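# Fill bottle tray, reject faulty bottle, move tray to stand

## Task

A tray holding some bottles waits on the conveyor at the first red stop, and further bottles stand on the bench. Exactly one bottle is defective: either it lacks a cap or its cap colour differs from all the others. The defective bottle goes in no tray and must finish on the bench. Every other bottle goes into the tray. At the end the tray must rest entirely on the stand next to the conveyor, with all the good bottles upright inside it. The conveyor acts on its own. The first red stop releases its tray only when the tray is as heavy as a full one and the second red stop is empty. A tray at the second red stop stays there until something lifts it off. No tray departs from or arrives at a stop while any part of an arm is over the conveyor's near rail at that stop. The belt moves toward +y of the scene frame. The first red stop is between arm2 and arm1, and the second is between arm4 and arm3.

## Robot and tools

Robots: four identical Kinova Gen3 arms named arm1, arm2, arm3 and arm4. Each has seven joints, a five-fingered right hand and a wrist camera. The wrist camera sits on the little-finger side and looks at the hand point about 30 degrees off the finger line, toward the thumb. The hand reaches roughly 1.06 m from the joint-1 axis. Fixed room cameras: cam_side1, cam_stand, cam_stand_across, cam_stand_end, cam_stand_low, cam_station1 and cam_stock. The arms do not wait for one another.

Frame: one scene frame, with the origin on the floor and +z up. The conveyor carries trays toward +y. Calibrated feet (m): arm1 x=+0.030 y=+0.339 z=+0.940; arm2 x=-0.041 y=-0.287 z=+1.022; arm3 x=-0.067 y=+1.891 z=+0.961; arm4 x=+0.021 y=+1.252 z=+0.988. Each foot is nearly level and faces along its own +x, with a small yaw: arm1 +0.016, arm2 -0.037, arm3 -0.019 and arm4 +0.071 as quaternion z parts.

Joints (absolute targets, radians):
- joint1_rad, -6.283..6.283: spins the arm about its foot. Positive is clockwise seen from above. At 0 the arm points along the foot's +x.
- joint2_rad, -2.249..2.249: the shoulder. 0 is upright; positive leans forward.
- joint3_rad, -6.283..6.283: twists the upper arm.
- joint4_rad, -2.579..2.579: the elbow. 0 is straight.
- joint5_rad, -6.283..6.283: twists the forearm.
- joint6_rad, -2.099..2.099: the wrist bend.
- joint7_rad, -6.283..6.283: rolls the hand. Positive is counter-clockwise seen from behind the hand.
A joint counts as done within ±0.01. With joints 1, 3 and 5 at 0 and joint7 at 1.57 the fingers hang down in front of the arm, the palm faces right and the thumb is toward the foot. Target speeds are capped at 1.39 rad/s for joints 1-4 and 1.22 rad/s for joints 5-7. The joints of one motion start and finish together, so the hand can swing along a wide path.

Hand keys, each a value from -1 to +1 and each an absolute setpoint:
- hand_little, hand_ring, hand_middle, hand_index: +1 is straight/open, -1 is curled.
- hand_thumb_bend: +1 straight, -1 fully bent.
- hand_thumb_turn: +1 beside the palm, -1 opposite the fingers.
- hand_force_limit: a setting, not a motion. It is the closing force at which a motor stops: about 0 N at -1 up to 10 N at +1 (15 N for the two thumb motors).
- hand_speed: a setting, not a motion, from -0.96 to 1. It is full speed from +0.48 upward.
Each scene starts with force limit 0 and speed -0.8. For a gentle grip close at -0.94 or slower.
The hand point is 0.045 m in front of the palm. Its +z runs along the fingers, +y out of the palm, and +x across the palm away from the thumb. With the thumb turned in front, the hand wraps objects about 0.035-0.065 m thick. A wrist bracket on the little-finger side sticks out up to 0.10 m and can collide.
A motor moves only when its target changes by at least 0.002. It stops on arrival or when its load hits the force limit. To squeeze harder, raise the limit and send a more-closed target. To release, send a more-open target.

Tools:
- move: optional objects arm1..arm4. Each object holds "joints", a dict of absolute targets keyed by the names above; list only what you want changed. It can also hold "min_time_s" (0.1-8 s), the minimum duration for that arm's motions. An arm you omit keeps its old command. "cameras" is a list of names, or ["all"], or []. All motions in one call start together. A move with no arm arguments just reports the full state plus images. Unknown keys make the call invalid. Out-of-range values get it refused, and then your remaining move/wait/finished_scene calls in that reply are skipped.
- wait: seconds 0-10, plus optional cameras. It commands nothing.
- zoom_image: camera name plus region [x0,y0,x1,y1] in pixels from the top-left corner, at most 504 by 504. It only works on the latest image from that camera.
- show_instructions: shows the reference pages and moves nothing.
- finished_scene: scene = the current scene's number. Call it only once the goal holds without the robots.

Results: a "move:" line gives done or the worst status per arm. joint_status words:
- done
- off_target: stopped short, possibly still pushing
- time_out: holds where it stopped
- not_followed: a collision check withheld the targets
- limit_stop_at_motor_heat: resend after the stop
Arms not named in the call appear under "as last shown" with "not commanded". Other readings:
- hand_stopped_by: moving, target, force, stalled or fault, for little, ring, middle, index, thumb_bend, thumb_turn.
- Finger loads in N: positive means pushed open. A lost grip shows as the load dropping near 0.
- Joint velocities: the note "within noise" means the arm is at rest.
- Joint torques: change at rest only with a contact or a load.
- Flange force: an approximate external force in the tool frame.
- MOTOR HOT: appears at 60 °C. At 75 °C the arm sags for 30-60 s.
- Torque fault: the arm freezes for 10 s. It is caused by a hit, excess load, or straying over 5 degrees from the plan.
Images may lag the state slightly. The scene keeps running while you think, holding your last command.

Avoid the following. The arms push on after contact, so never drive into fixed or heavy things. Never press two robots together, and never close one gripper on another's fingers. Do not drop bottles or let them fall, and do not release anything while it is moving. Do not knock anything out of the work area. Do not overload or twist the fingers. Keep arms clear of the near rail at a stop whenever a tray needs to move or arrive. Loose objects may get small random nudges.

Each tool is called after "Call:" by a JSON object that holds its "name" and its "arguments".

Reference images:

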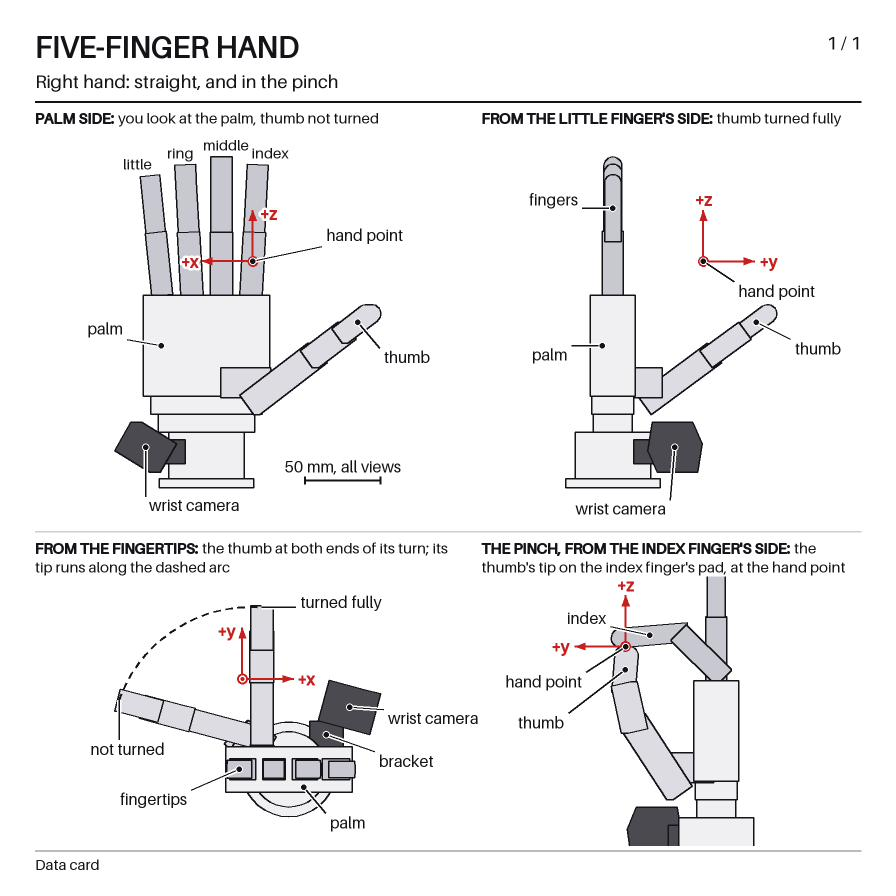

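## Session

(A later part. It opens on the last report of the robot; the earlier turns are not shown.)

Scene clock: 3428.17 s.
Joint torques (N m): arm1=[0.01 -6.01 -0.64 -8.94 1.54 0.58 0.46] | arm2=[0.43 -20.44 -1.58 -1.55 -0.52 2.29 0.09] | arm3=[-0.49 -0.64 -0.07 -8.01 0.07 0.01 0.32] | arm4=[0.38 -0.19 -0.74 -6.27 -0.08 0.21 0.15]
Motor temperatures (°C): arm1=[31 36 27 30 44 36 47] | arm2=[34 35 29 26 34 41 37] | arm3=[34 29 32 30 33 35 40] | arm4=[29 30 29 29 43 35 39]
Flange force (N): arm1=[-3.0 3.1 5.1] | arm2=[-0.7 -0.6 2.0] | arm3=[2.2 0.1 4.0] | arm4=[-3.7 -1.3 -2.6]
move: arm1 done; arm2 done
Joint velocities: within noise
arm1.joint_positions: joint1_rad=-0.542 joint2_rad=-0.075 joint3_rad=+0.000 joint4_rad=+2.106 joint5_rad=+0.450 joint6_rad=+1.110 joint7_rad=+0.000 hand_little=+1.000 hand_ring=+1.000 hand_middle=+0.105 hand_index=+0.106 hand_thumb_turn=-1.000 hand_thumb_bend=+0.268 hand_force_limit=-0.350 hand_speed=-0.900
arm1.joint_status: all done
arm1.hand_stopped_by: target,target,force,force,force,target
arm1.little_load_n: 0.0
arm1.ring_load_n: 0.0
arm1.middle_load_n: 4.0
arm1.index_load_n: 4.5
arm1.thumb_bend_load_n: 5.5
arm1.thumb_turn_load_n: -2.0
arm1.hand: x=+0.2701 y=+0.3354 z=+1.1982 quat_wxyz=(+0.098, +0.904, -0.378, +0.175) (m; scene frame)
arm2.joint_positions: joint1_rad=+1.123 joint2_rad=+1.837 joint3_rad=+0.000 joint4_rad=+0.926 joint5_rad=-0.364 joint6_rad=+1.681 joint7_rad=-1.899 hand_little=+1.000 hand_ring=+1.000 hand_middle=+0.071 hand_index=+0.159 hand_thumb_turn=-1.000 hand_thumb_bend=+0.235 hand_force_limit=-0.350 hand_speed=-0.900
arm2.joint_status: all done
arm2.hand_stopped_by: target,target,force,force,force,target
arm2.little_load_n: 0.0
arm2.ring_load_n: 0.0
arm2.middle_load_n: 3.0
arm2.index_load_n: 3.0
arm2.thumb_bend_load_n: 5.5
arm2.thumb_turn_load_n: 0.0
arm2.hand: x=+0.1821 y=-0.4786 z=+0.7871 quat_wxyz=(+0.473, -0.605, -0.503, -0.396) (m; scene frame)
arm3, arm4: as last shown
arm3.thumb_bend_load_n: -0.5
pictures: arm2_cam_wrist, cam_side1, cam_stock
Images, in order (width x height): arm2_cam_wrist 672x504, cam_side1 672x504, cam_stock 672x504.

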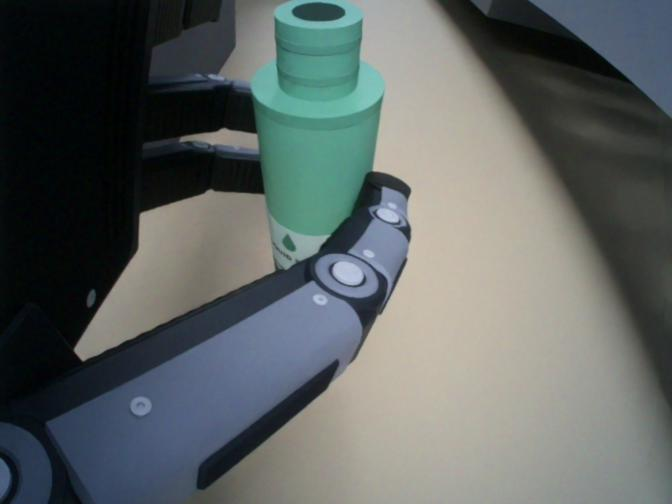

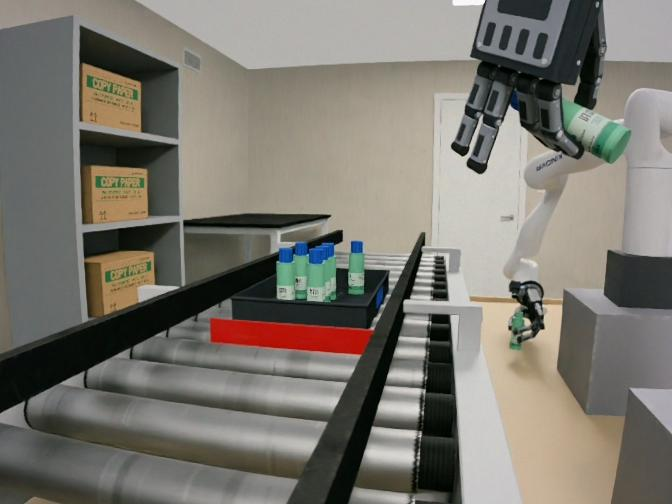

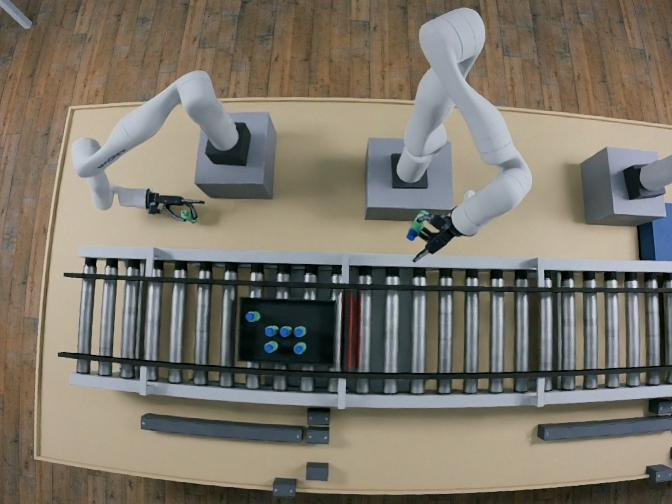

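Call:
{"name": "move", "arguments": {"arm2": {"joints": {"joint2_rad": 1.8742, "joint4_rad": 0.8723, "joint5_rad": -0.3651, "joint6_rad": 1.6957, "joint7_rad": -1.9049}, "min_time_s": 2}, "arm1": {"joints": {"joint1_rad": 0.831, "joint2_rad": 0.4663, "joint4_rad": 2.2505, "joint5_rad": 0.7814, "joint6_rad": -1.0044, "joint7_rad": 1.075}, "min_time_s": 4.5}, "cameras": ["cam_stock", "arm2_cam_wrist", "cam_side1", "arm1_cam_wrist"]}}

Call:
{"name": "zoom_image", "arguments": {"camera": "cam_stock", "region": [130, 170, 230, 270]}}

Call:
{"name": "zoom_image", "arguments": {"camera": "cam_side1", "region": [480, 240, 580, 380]}}

Scene clock: 3442.30 s.
Joint torques (N m): arm1=[0.04 -13.65 -1.09 -7.03 0.02 -2.23 0.49] | arm2=[0.44 -20.32 -1.53 -1.71 -0.54 2.29 0.08] | arm3=[-0.57 -0.73 -0.03 -8.13 0.12 -0.01 0.3] | arm4=[0.3 -0.05 -0.76 -6.21 -0.14 0.17 0.1]
Motor temperatures (°C): arm1=[31 36 27 30 44 36 47] | arm2=[34 35 29 26 34 40 37] | arm3=[34 29 32 30 33 35 40] | arm4=[29 30 29 29 43 35 39]
Flange force (N): arm1=[-2.6 -4.0 -3.4] | arm2=[-0.2 -0.8 2.2] | arm3=[2.2 0.2 4.3] | arm4=[-3.5 -1.7 -2.8]
move: arm1 done; arm2 done
Joint velocities: within noise
arm1.joint_positions: joint1_rad=+0.831 joint2_rad=+0.466 joint3_rad=+0.000 joint4_rad=+2.250 joint5_rad=+0.781 joint6_rad=-1.004 joint7_rad=+1.075 hand_little=+1.000 hand_ring=+1.000 hand_middle=+0.105 hand_index=+0.106 hand_thumb_turn=-1.000 hand_thumb_bend=+0.268 hand_force_limit=-0.350 hand_speed=-0.900
arm1.joint_status: all done
arm1.hand_stopped_by: target,target,force,force,force,target
arm1.little_load_n: 0.0
arm1.ring_load_n: 0.0
arm1.middle_load_n: 3.5
arm1.index_load_n: 4.5
arm1.thumb_bend_load_n: 5.5
arm1.thumb_turn_load_n: -1.5
arm1.hand: x=+0.5277 y=+0.0000 z=+1.1956 quat_wxyz=(-0.014, +0.779, -0.128, +0.614) (m; scene frame)
arm2.joint_positions: joint1_rad=+1.123 joint2_rad=+1.874 joint3_rad=+0.000 joint4_rad=+0.872 joint5_rad=-0.365 joint6_rad=+1.696 joint7_rad=-1.905 hand_little=+1.000 hand_ring=+1.000 hand_middle=+0.071 hand_index=+0.159 hand_thumb_turn=-1.000 hand_thumb_bend=+0.235 hand_force_limit=-0.350 hand_speed=-0.900
arm2.joint_status: all done
arm2.hand_stopped_by: target,target,force,force,force,target
arm2.little_load_n: 0.0
arm2.ring_load_n: 0.0
arm2.middle_load_n: 3.0
arm2.index_load_n: 3.0
arm2.thumb_bend_load_n: 6.0
arm2.thumb_turn_load_n: -0.5
arm2.hand: x=+0.1824 y=-0.4787 z=+0.7738 quat_wxyz=(+0.474, -0.605, -0.503, -0.396) (m; scene frame)
arm3, arm4: as last shown
arm3.thumb_bend_load_n: 0.0
pictures: arm1_cam_wrist, arm2_cam_wrist, cam_side1, cam_stock
Images, in order (width x height): arm1_cam_wrist 672x504, arm2_cam_wrist 672x504, cam_side1 672x504, cam_stock 672x504.

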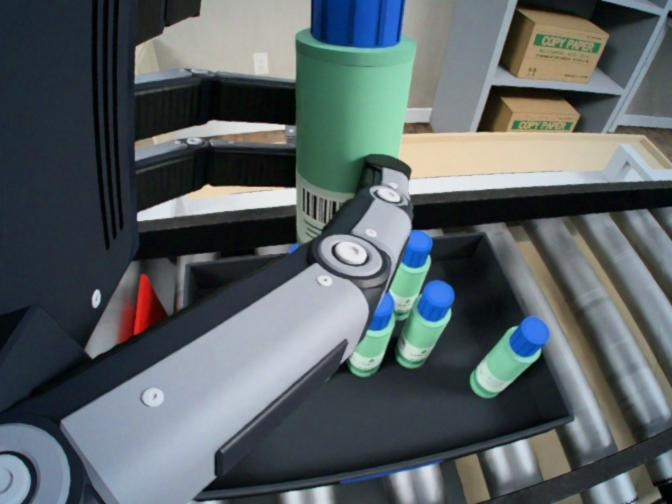

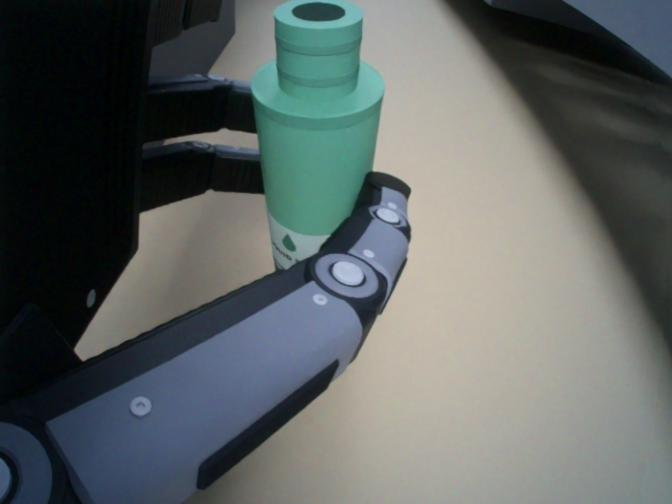

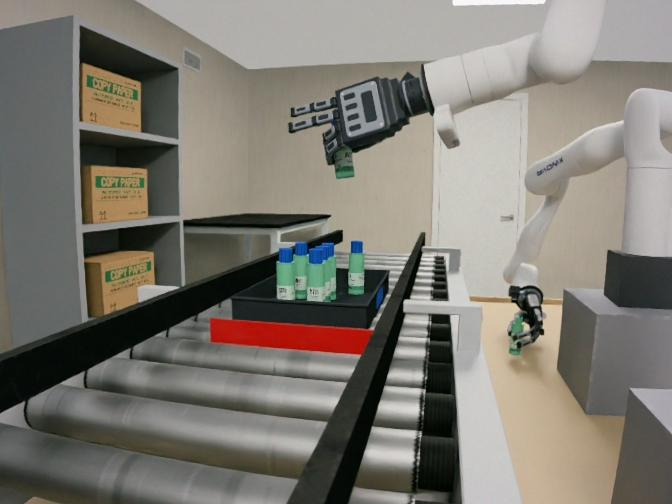

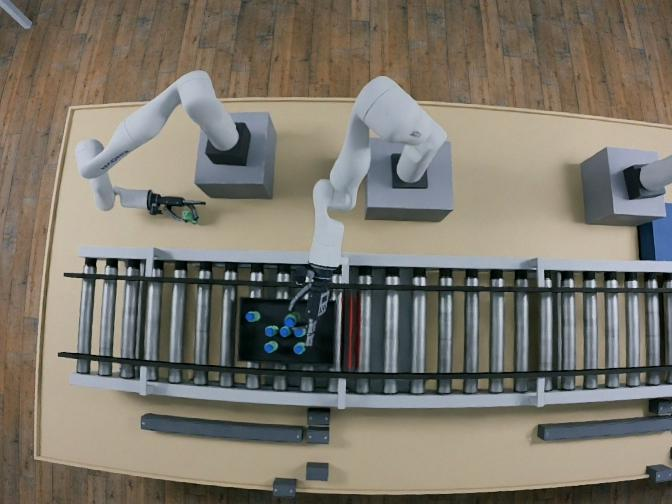

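Scaled by 5.040 from the camera's 672x504 image, which has a finer 960x720 frame.

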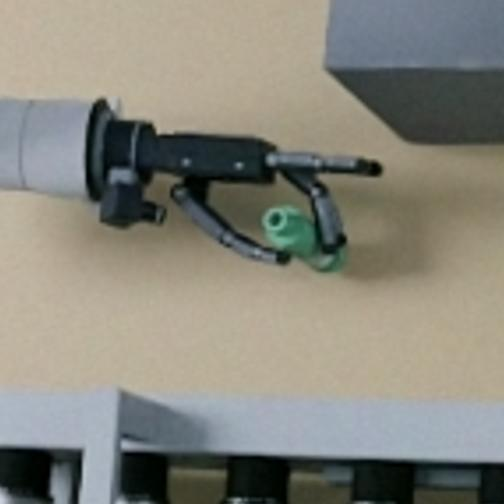

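Scaled by 3.600 from the camera's 672x504 image, which has a finer 960x720 frame.

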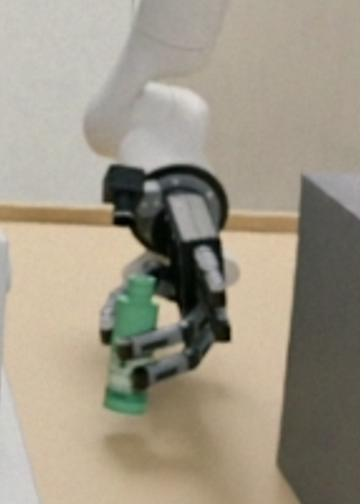

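Call:
{"name": "move", "arguments": {"arm2": {"joints": {"joint1_rad": 1.1076, "joint2_rad": 1.7791, "joint4_rad": 1.031, "joint5_rad": -0.3693, "joint6_rad": 1.5651, "joint7_rad": -2.0437}, "min_time_s": 1.5}, "arm1": {"joints": {"joint1_rad": 0.831, "joint2_rad": 0.6739, "joint4_rad": 2.288, "joint5_rad": 0.6959, "joint6_rad": -1.1864, "joint7_rad": 1.2603}, "min_time_s": 1.5}, "cameras": ["cam_stock", "arm2_cam_wrist", "cam_side1", "arm1_cam_wrist"]}}

Call:
{"name": "zoom_image", "arguments": {"camera": "cam_stock", "region": [130, 170, 230, 270]}}

Call:
{"name": "zoom_image", "arguments": {"camera": "cam_side1", "region": [480, 240, 580, 380]}}

Call:
{"name": "zoom_image", "arguments": {"camera": "cam_stock", "region": [230, 250, 350, 370]}}

Call:
{"name": "zoom_image", "arguments": {"camera": "cam_side1", "region": [240, 100, 440, 320]}}

Scene clock: 3491.50 s.
Joint torques (N m): arm1=[0.12 -15.11 -1.31 -4.99 0.36 -2.28 0.47] | arm2=[0.4 -20.37 -1.51 -1.24 -0.46 2.23 0.09] | arm3=[-0.5 -0.7 -0.1 -8.07 0.12 0.05 0.25] | arm4=[0.29 -0.19 -0.77 -6.23 0 0.18 0.1]
Motor temperatures (°C): arm1=[31 35 27 30 44 36 47] | arm2=[34 35 29 26 34 40 37] | arm3=[34 29 32 30 33 35 40] | arm4=[29 30 29 29 43 35 39]
Flange force (N): arm1=[-1.2 -4.1 -3.2] | arm2=[-0.7 -0.4 1.9] | arm3=[2.0 -0.2 4.3] | arm4=[-3.7 -1.4 -2.8]
move: arm1 done; arm2 done
Joint velocities: within noise
arm1.joint_positions: joint1_rad=+0.831 joint2_rad=+0.674 joint3_rad=+0.000 joint4_rad=+2.288 joint5_rad=+0.696 joint6_rad=-1.186 joint7_rad=+1.260 hand_little=+1.000 hand_ring=+1.000 hand_middle=+0.105 hand_index=+0.106 hand_thumb_turn=-1.000 hand_thumb_bend=+0.268 hand_force_limit=-0.350 hand_speed=-0.900
arm1.joint_status: all done
arm1.hand_stopped_by: target,target,force,force,force,target
arm1.little_load_n: 0.0
arm1.ring_load_n: 0.0
arm1.middle_load_n: 4.0
arm1.index_load_n: 4.5
arm1.thumb_bend_load_n: 5.5
arm1.thumb_turn_load_n: -1.5
arm1.hand: x=+0.5274 y=-0.0003 z=+1.1257 quat_wxyz=(-0.014, +0.779, -0.129, +0.614) (m; scene frame)
arm2.joint_positions: joint1_rad=+1.108 joint2_rad=+1.779 joint3_rad=+0.000 joint4_rad=+1.031 joint5_rad=-0.369 joint6_rad=+1.565 joint7_rad=-2.044 hand_little=+1.000 hand_ring=+1.000 hand_middle=+0.071 hand_index=+0.159 hand_thumb_turn=-1.000 hand_thumb_bend=+0.235 hand_force_limit=-0.350 hand_speed=-0.900
arm2.joint_status: all done
arm2.hand_stopped_by: target,target,force,force,force,target
arm2.little_load_n: 0.0
arm2.ring_load_n: 0.0
arm2.middle_load_n: 3.0
arm2.index_load_n: 3.0
arm2.thumb_bend_load_n: 5.5
arm2.thumb_turn_load_n: -0.5
arm2.hand: x=+0.1795 y=-0.4795 z=+0.7772 quat_wxyz=(+0.480, -0.660, -0.466, -0.342) (m; scene frame)
arm3, arm4: as last shown
pictures: arm1_cam_wrist, arm2_cam_wrist, cam_side1, cam_stock
Images, in order (width x height): arm1_cam_wrist 672x504, arm2_cam_wrist 672x504, cam_side1 672x504, cam_stock 672x504.

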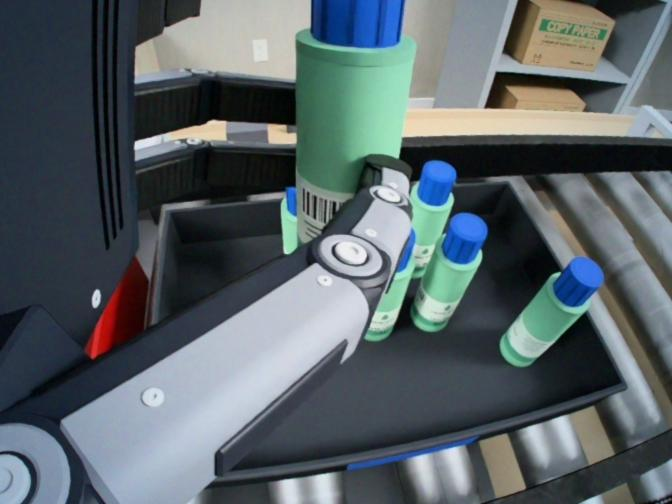

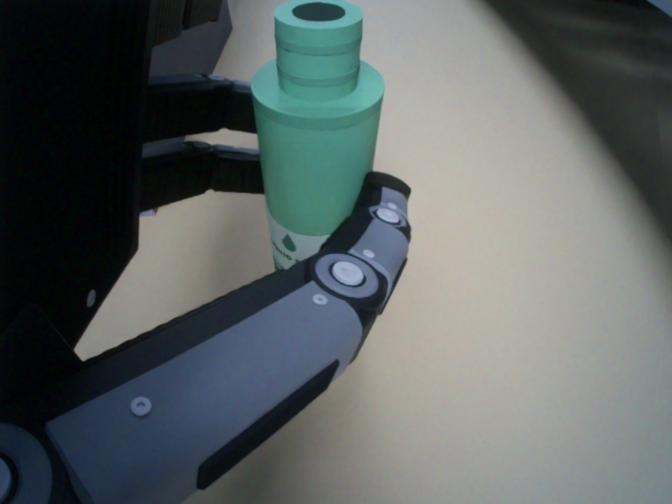

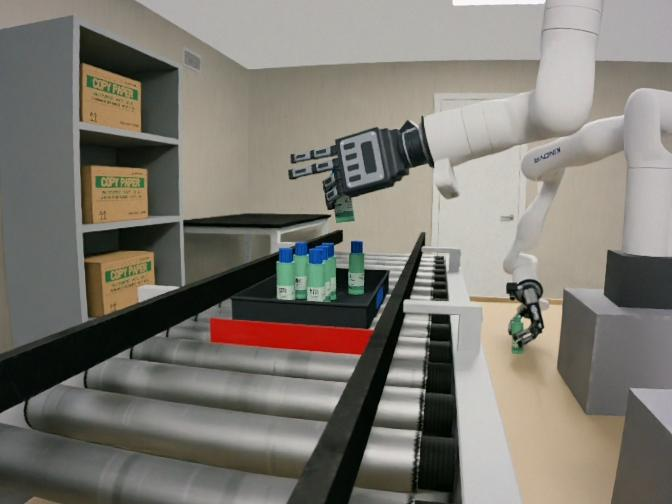

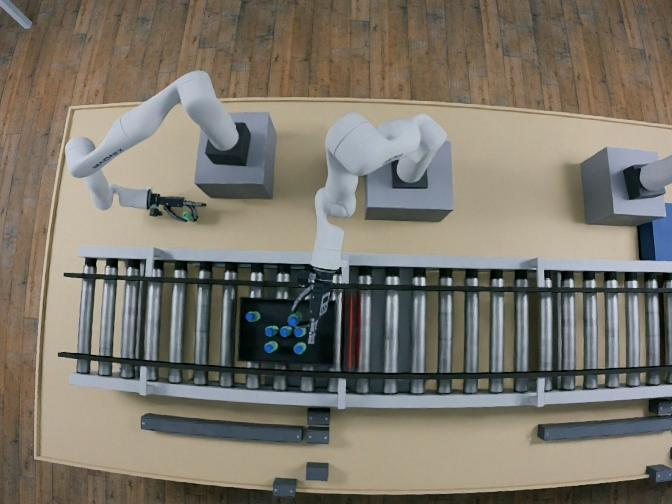

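Scaled by 5.040 from the camera's 672x504 image, which has a finer 960x720 frame.

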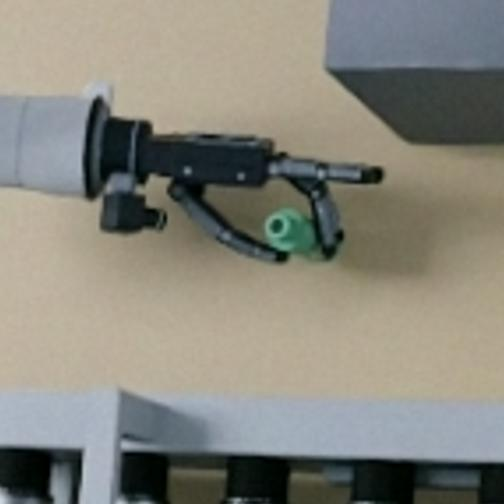

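Scaled by 3.600 from the camera's 672x504 image, which has a finer 960x720 frame.

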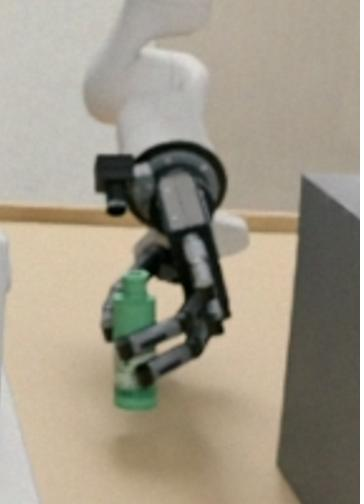

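Scaled by 4.200 from the camera's 672x504 image, which has a finer 960x720 frame.

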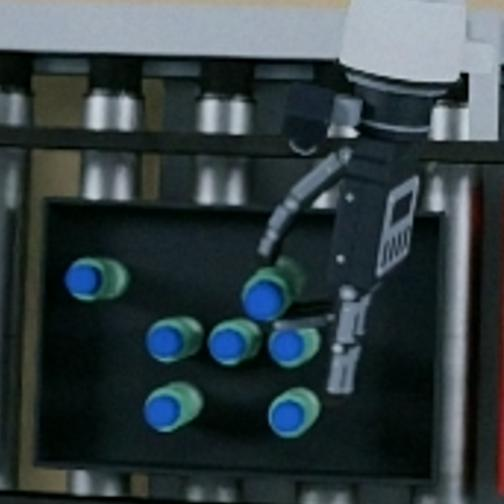

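Scaled by 2.291 from the camera's 672x504 image, which has a finer 960x720 frame.

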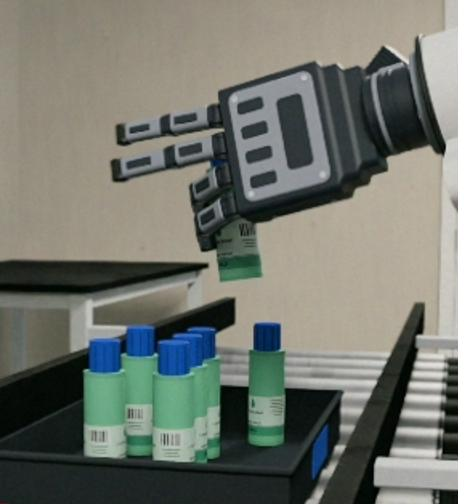

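Call:
{"name": "move", "arguments": {"arm2": {"joints": {"joint2_rad": 1.819, "joint4_rad": 0.9784, "joint5_rad": -0.3693, "joint6_rad": 1.5768, "joint7_rad": -2.0484}, "min_time_s": 2}, "arm1": {"joints": {"joint1_rad": 0.7505, "joint2_rad": 0.9615, "joint4_rad": 2.346, "joint5_rad": 0.5677, "joint6_rad": -1.5182, "joint7_rad": 1.5218}, "min_time_s": 2.5}, "cameras": ["cam_stock", "arm2_cam_wrist", "cam_side1", "arm1_cam_wrist"]}}

Call:
{"name": "zoom_image", "arguments": {"camera": "cam_stock", "region": [130, 170, 230, 270]}}

Call:
{"name": "zoom_image", "arguments": {"camera": "cam_side1", "region": [480, 240, 580, 380]}}

Call:
{"name": "zoom_image", "arguments": {"camera": "cam_stock", "region": [230, 250, 350, 370]}}

Call:
{"name": "zoom_image", "arguments": {"camera": "cam_side1", "region": [240, 180, 440, 340]}}

Scene clock: 3600.00 s.
Joint torques (N m): arm1=[0.07 -16.11 -1.36 -2.2 0.88 -2.38 0.49] | arm2=[0.37 -20.31 -1.59 -1.41 -0.48 2.23 0.05] | arm3=[-0.49 -0.7 -0.02 -8.19 0.05 0.06 0.31] | arm4=[0.27 -0.06 -0.78 -6.11 -0.11 0.22 0.11]
Motor temperatures (°C): arm1=[31 34 27 30 44 36 47] | arm2=[34 35 29 26 34 40 37] | arm3=[34 29 32 30 33 35 40] | arm4=[29 30 29 29 43 35 39]
Flange force (N): arm1=[1.6 -3.2 -2.8] | arm2=[-0.4 -0.8 2.1] | arm3=[2.2 0.2 4.8] | arm4=[-3.7 -1.6 -3.1]
move: arm1 done; arm2 done
Joint velocities: within noise
arm1.joint_positions: joint1_rad=+0.750 joint2_rad=+0.961 joint3_rad=+0.000 joint4_rad=+2.346 joint5_rad=+0.568 joint6_rad=-1.518 joint7_rad=+1.522 hand_little=+1.000 hand_ring=+1.000 hand_middle=+0.105 hand_index=+0.106 hand_thumb_turn=-1.000 hand_thumb_bend=+0.268 hand_force_limit=-0.350 hand_speed=-0.900
arm1.joint_status: all done
arm1.hand_stopped_by: target,target,force,force,force,target
arm1.little_load_n: 0.0
arm1.ring_load_n: 0.0
arm1.middle_load_n: 4.0
arm1.index_load_n: 4.5
arm1.thumb_bend_load_n: 5.5
arm1.thumb_turn_load_n: -1.5
arm1.hand: x=+0.5328 y=+0.0306 z=+1.0554 quat_wxyz=(+0.002, +0.766, -0.106, +0.635) (m; scene frame)
arm2.joint_positions: joint1_rad=+1.108 joint2_rad=+1.819 joint3_rad=+0.000 joint4_rad=+0.978 joint5_rad=-0.369 joint6_rad=+1.577 joint7_rad=-2.048 hand_little=+1.000 hand_ring=+1.000 hand_middle=+0.071 hand_index=+0.159 hand_thumb_turn=-1.000 hand_thumb_bend=+0.235 hand_force_limit=-0.350 hand_speed=-0.900
arm2.joint_status: all done
arm2.hand_stopped_by: target,target,force,force,force,target
arm2.little_load_n: 0.0
arm2.ring_load_n: 0.0
arm2.middle_load_n: 3.5
arm2.index_load_n: 3.0
arm2.thumb_bend_load_n: 6.0
arm2.thumb_turn_load_n: -0.5
arm2.hand: x=+0.1797 y=-0.4795 z=+0.7621 quat_wxyz=(+0.480, -0.660, -0.466, -0.342) (m; scene frame)
arm3, arm4: as last shown
pictures: arm1_cam_wrist, arm2_cam_wrist, cam_side1, cam_stock
Images, in order (width x height): arm1_cam_wrist 672x504, arm2_cam_wrist 672x504, cam_side1 672x504, cam_stock 672x504.

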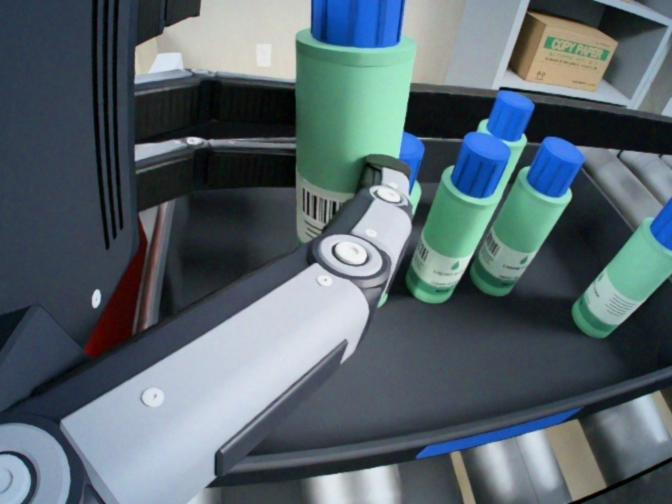

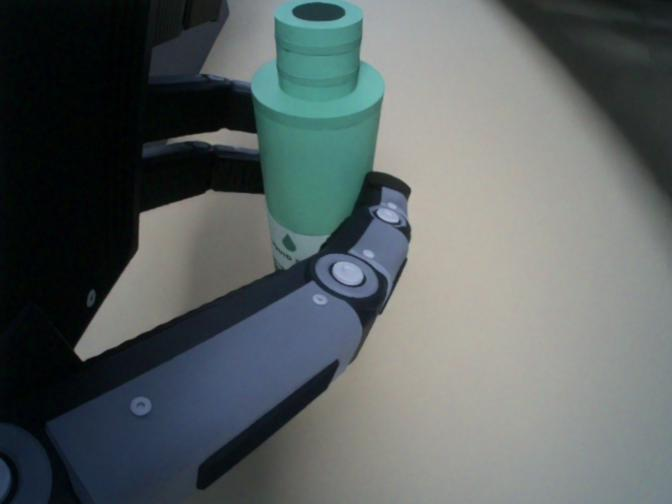

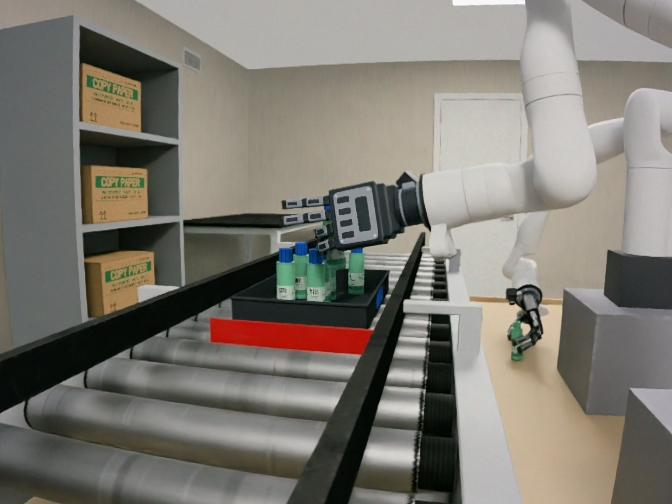

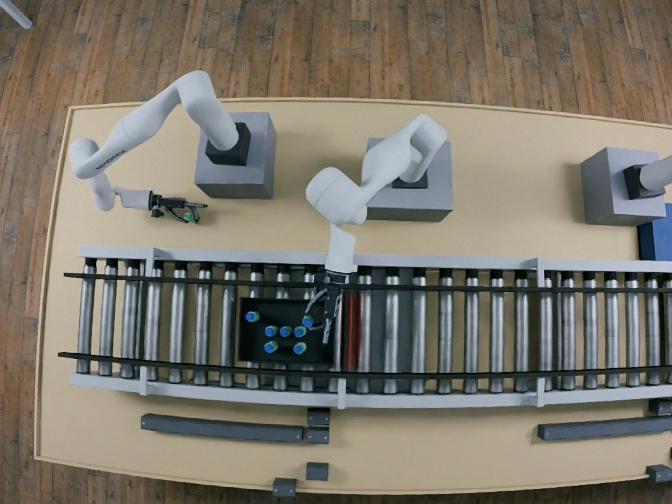

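Scaled by 5.040 from the camera's 672x504 image, which has a finer 960x720 frame.

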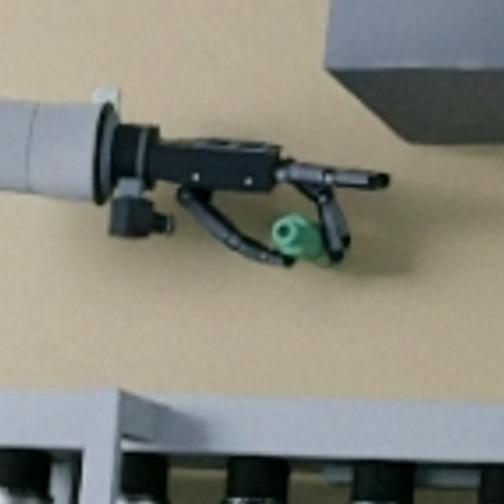

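Scaled by 3.600 from the camera's 672x504 image, which has a finer 960x720 frame.

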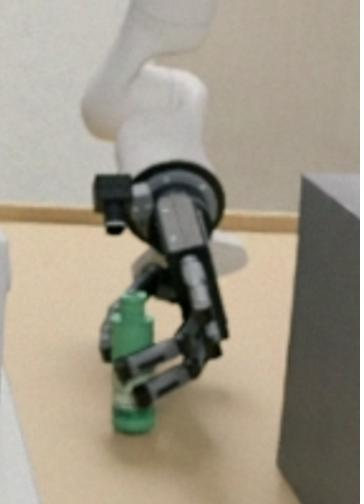

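Scaled by 4.200 from the camera's 672x504 image, which has a finer 960x720 frame.

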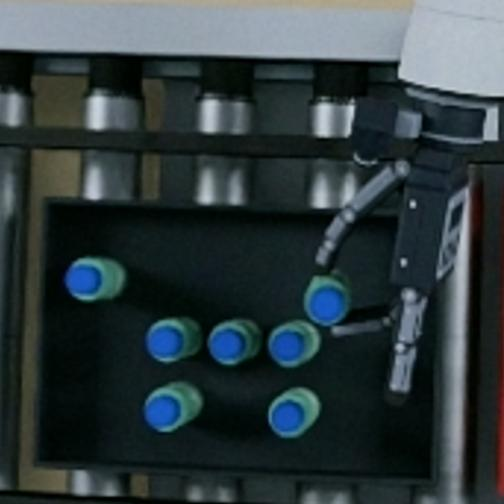

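Scaled by 2.520 from the camera's 672x504 image, which has a finer 960x720 frame.

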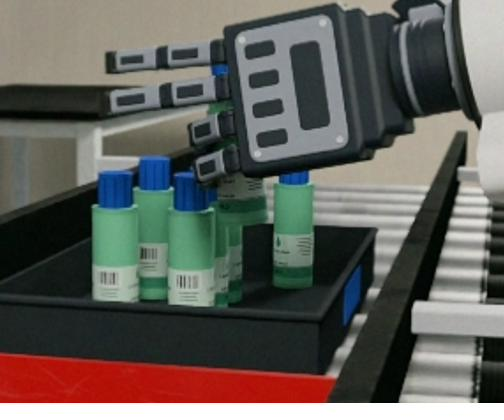

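Call:
{"name": "move", "arguments": {"arm2": {"joints": {"joint2_rad": 1.8406, "joint4_rad": 0.9496, "joint6_rad": 1.5833, "joint7_rad": -2.051}, "min_time_s": 1.5}, "arm1": {"joints": {"joint1_rad": 0.74, "joint2_rad": 1.0947, "joint4_rad": 2.312, "joint5_rad": 0.5497, "joint6_rad": -1.5515, "joint7_rad": 1.5204}, "min_time_s": 2.5}, "cameras": ["cam_stock", "arm2_cam_wrist", "cam_side1", "cam_station1"]}}

Call:
{"name": "zoom_image", "arguments": {"camera": "cam_side1", "region": [480, 240, 580, 380]}}

Call:
{"name": "zoom_image", "arguments": {"camera": "cam_stock", "region": [230, 250, 350, 370]}}

Call:
{"name": "zoom_image", "arguments": {"camera": "cam_side1", "region": [260, 200, 440, 340]}}

Scene clock: 3688.13 s.
Joint torques (N m): arm1=[0.06 -16.52 -1.36 -1.51 0.95 -2.28 0.44] | arm2=[0.53 -19.89 -1.19 -1.71 -0.31 1.71 0.01] | arm3=[-0.43 -0.71 0.02 -8.1 0.13 0.07 0.24] | arm4=[0.29 -0.14 -0.72 -6.17 -0.04 0.17 0.08]
Motor temperatures (°C): arm1=[31 34 27 30 44 36 47] | arm2=[34 35 29 26 34 40 37] | arm3=[34 29 32 30 33 35 40] | arm4=[29 30 29 29 43 35 39]
Flange force (N): arm1=[1.9 -3.3 -3.5] | arm2=[1.1 -0.9 1.6] | arm3=[2.1 0.2 4.5] | arm4=[-3.7 -1.4 -3.0]
move: arm1 done; arm2 done
Joint velocities: within noise
arm1.joint_positions: joint1_rad=+0.740 joint2_rad=+1.095 joint3_rad=+0.000 joint4_rad=+2.312 joint5_rad=+0.550 joint6_rad=-1.552 joint7_rad=+1.520 hand_little=+1.000 hand_ring=+1.000 hand_middle=+0.105 hand_index=+0.106 hand_thumb_turn=-1.000 hand_thumb_bend=+0.268 hand_force_limit=-0.350 hand_speed=-0.900
arm1.joint_status: all done
arm1.hand_stopped_by: target,target,force,force,force,target
arm1.little_load_n: 0.0
arm1.ring_load_n: 0.0
arm1.middle_load_n: 4.0
arm1.index_load_n: 4.5
arm1.thumb_bend_load_n: 5.5
arm1.thumb_turn_load_n: -1.5
arm1.hand: x=+0.5276 y=+0.0364 z=+0.9953 quat_wxyz=(-0.014, +0.779, -0.128, +0.614) (m; scene frame)
arm2.joint_positions: joint1_rad=+1.108 joint2_rad=+1.841 joint3_rad=+0.000 joint4_rad=+0.950 joint5_rad=-0.369 joint6_rad=+1.583 joint7_rad=-2.051 hand_little=+1.000 hand_ring=+1.000 hand_middle=+0.070 hand_index=+0.159 hand_thumb_turn=-1.000 hand_thumb_bend=+0.234 hand_force_limit=-0.350 hand_speed=-0.900
arm2.joint_status: all done
arm2.hand_stopped_by: target,target,force,force,force,target
arm2.little_load_n: 0.0
arm2.ring_load_n: 0.0
arm2.middle_load_n: 0.5
arm2.index_load_n: 0.0
arm2.thumb_bend_load_n: 1.0
arm2.thumb_turn_load_n: -0.5
arm2.hand: x=+0.1797 y=-0.4793 z=+0.7540 quat_wxyz=(+0.480, -0.660, -0.466, -0.342) (m; scene frame)
arm3.joint_positions: joint1_rad=+0.362 joint2_rad=-0.324 joint3_rad=-0.101 joint4_rad=+1.473 joint5_rad=-0.008 joint6_rad=+2.069 joint7_rad=-1.880 hand_little=+1.000 hand_ring=+1.000 hand_middle=+1.000 hand_index=+1.000 hand_thumb_turn=+1.000 hand_thumb_bend=+1.000 hand_force_limit=+0.000 hand_speed=-0.800
arm3.joint_status: not commanded
arm3.hand_stopped_by: target,target,target,target,target,target
arm3.little_load_n: 0.0
arm3.ring_load_n: 0.0
arm3.middle_load_n: 0.0
arm3.index_load_n: 0.0
arm3.thumb_bend_load_n: 0.0
arm3.thumb_turn_load_n: 0.0
arm3.hand: x=+0.1108 y=+1.8705 z=+1.4476 quat_wxyz=(+0.039, -0.300, -0.953, +0.013) (m; scene frame)
arm4.joint_positions: joint1_rad=+0.421 joint2_rad=-0.440 joint3_rad=-0.080 joint4_rad=+1.467 joint5_rad=+0.009 joint6_rad=+2.000 joint7_rad=-1.939 hand_little=+1.000 hand_ring=+1.000 hand_middle=+1.000 hand_index=+1.000 hand_thumb_turn=+1.000 hand_thumb_bend=+1.000 hand_force_limit=+0.000 hand_speed=-0.800
arm4.joint_status: not commanded
arm4.hand_stopped_by: target,target,target,target,target,target
arm4.little_load_n: 0.0
arm4.ring_load_n: 0.0
arm4.middle_load_n: 0.0
arm4.index_load_n: 0.0
arm4.thumb_bend_load_n: 0.0
arm4.thumb_turn_load_n: 0.0
arm4.hand: x=+0.2044 y=+1.2330 z=+1.4982 quat_wxyz=(-0.051, -0.285, -0.957, +0.011) (m; scene frame)
pictures: arm2_cam_wrist, cam_side1, cam_station1, cam_stock
Images, in order (width x height): arm2_cam_wrist 672x504, cam_side1 672x504, cam_station1 672x504, cam_stock 672x504.

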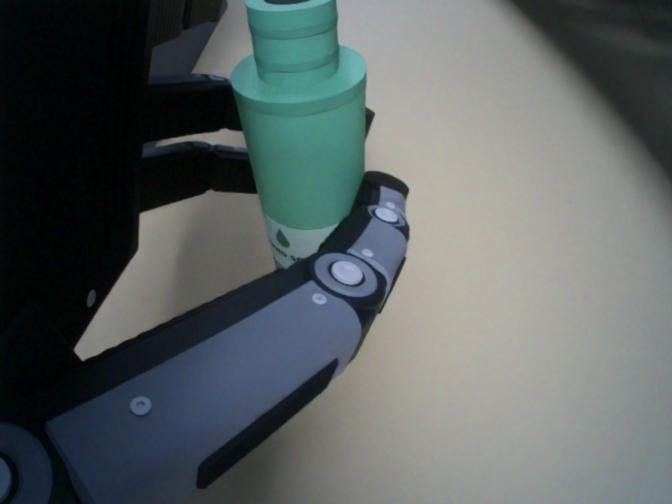

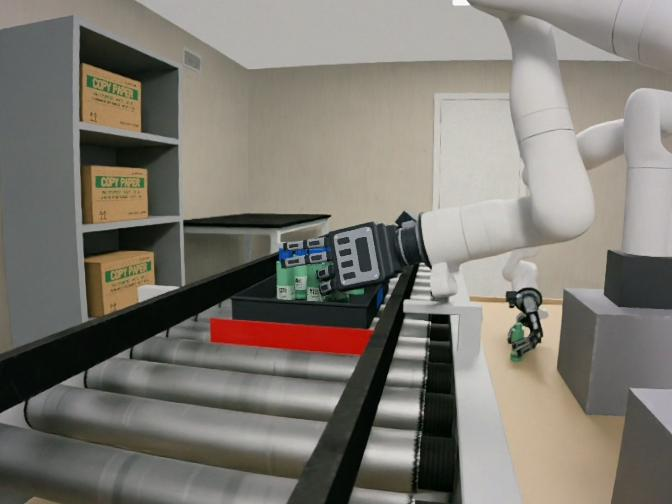

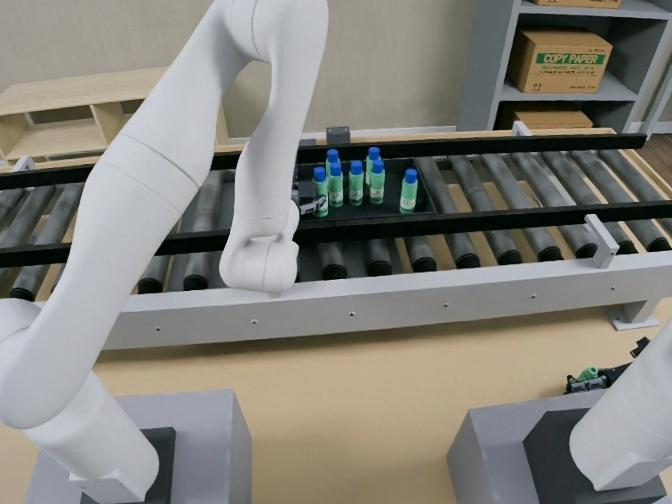

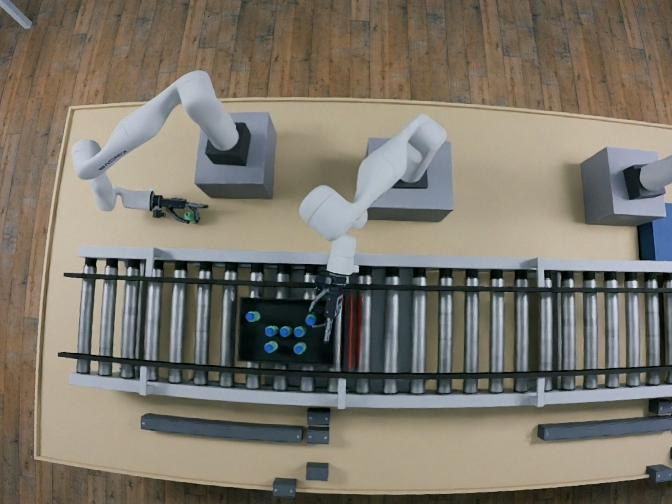

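Scaled by 3.600 from the camera's 672x504 image, which has a finer 960x720 frame.

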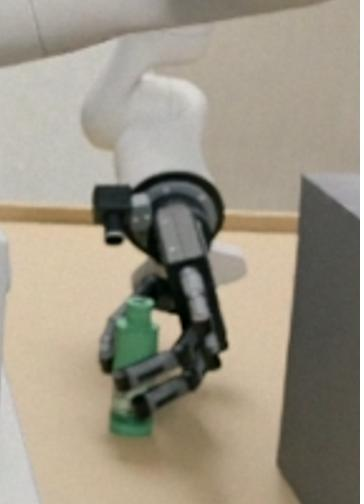

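Scaled by 4.200 from the camera's 672x504 image, which has a finer 960x720 frame.

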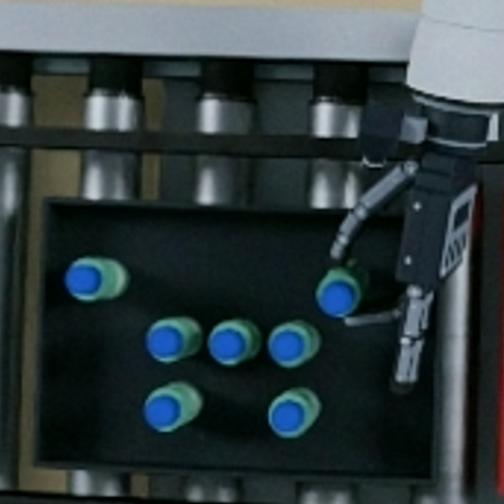

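Scaled by 2.800 from the camera's 672x504 image, which has a finer 960x720 frame.

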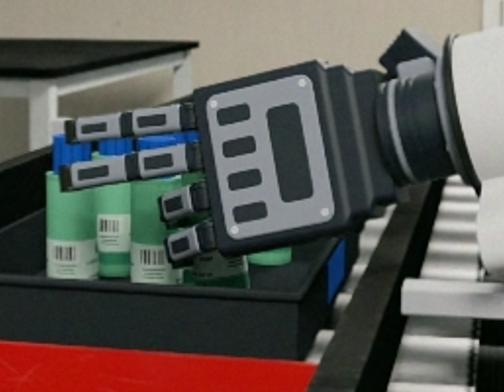

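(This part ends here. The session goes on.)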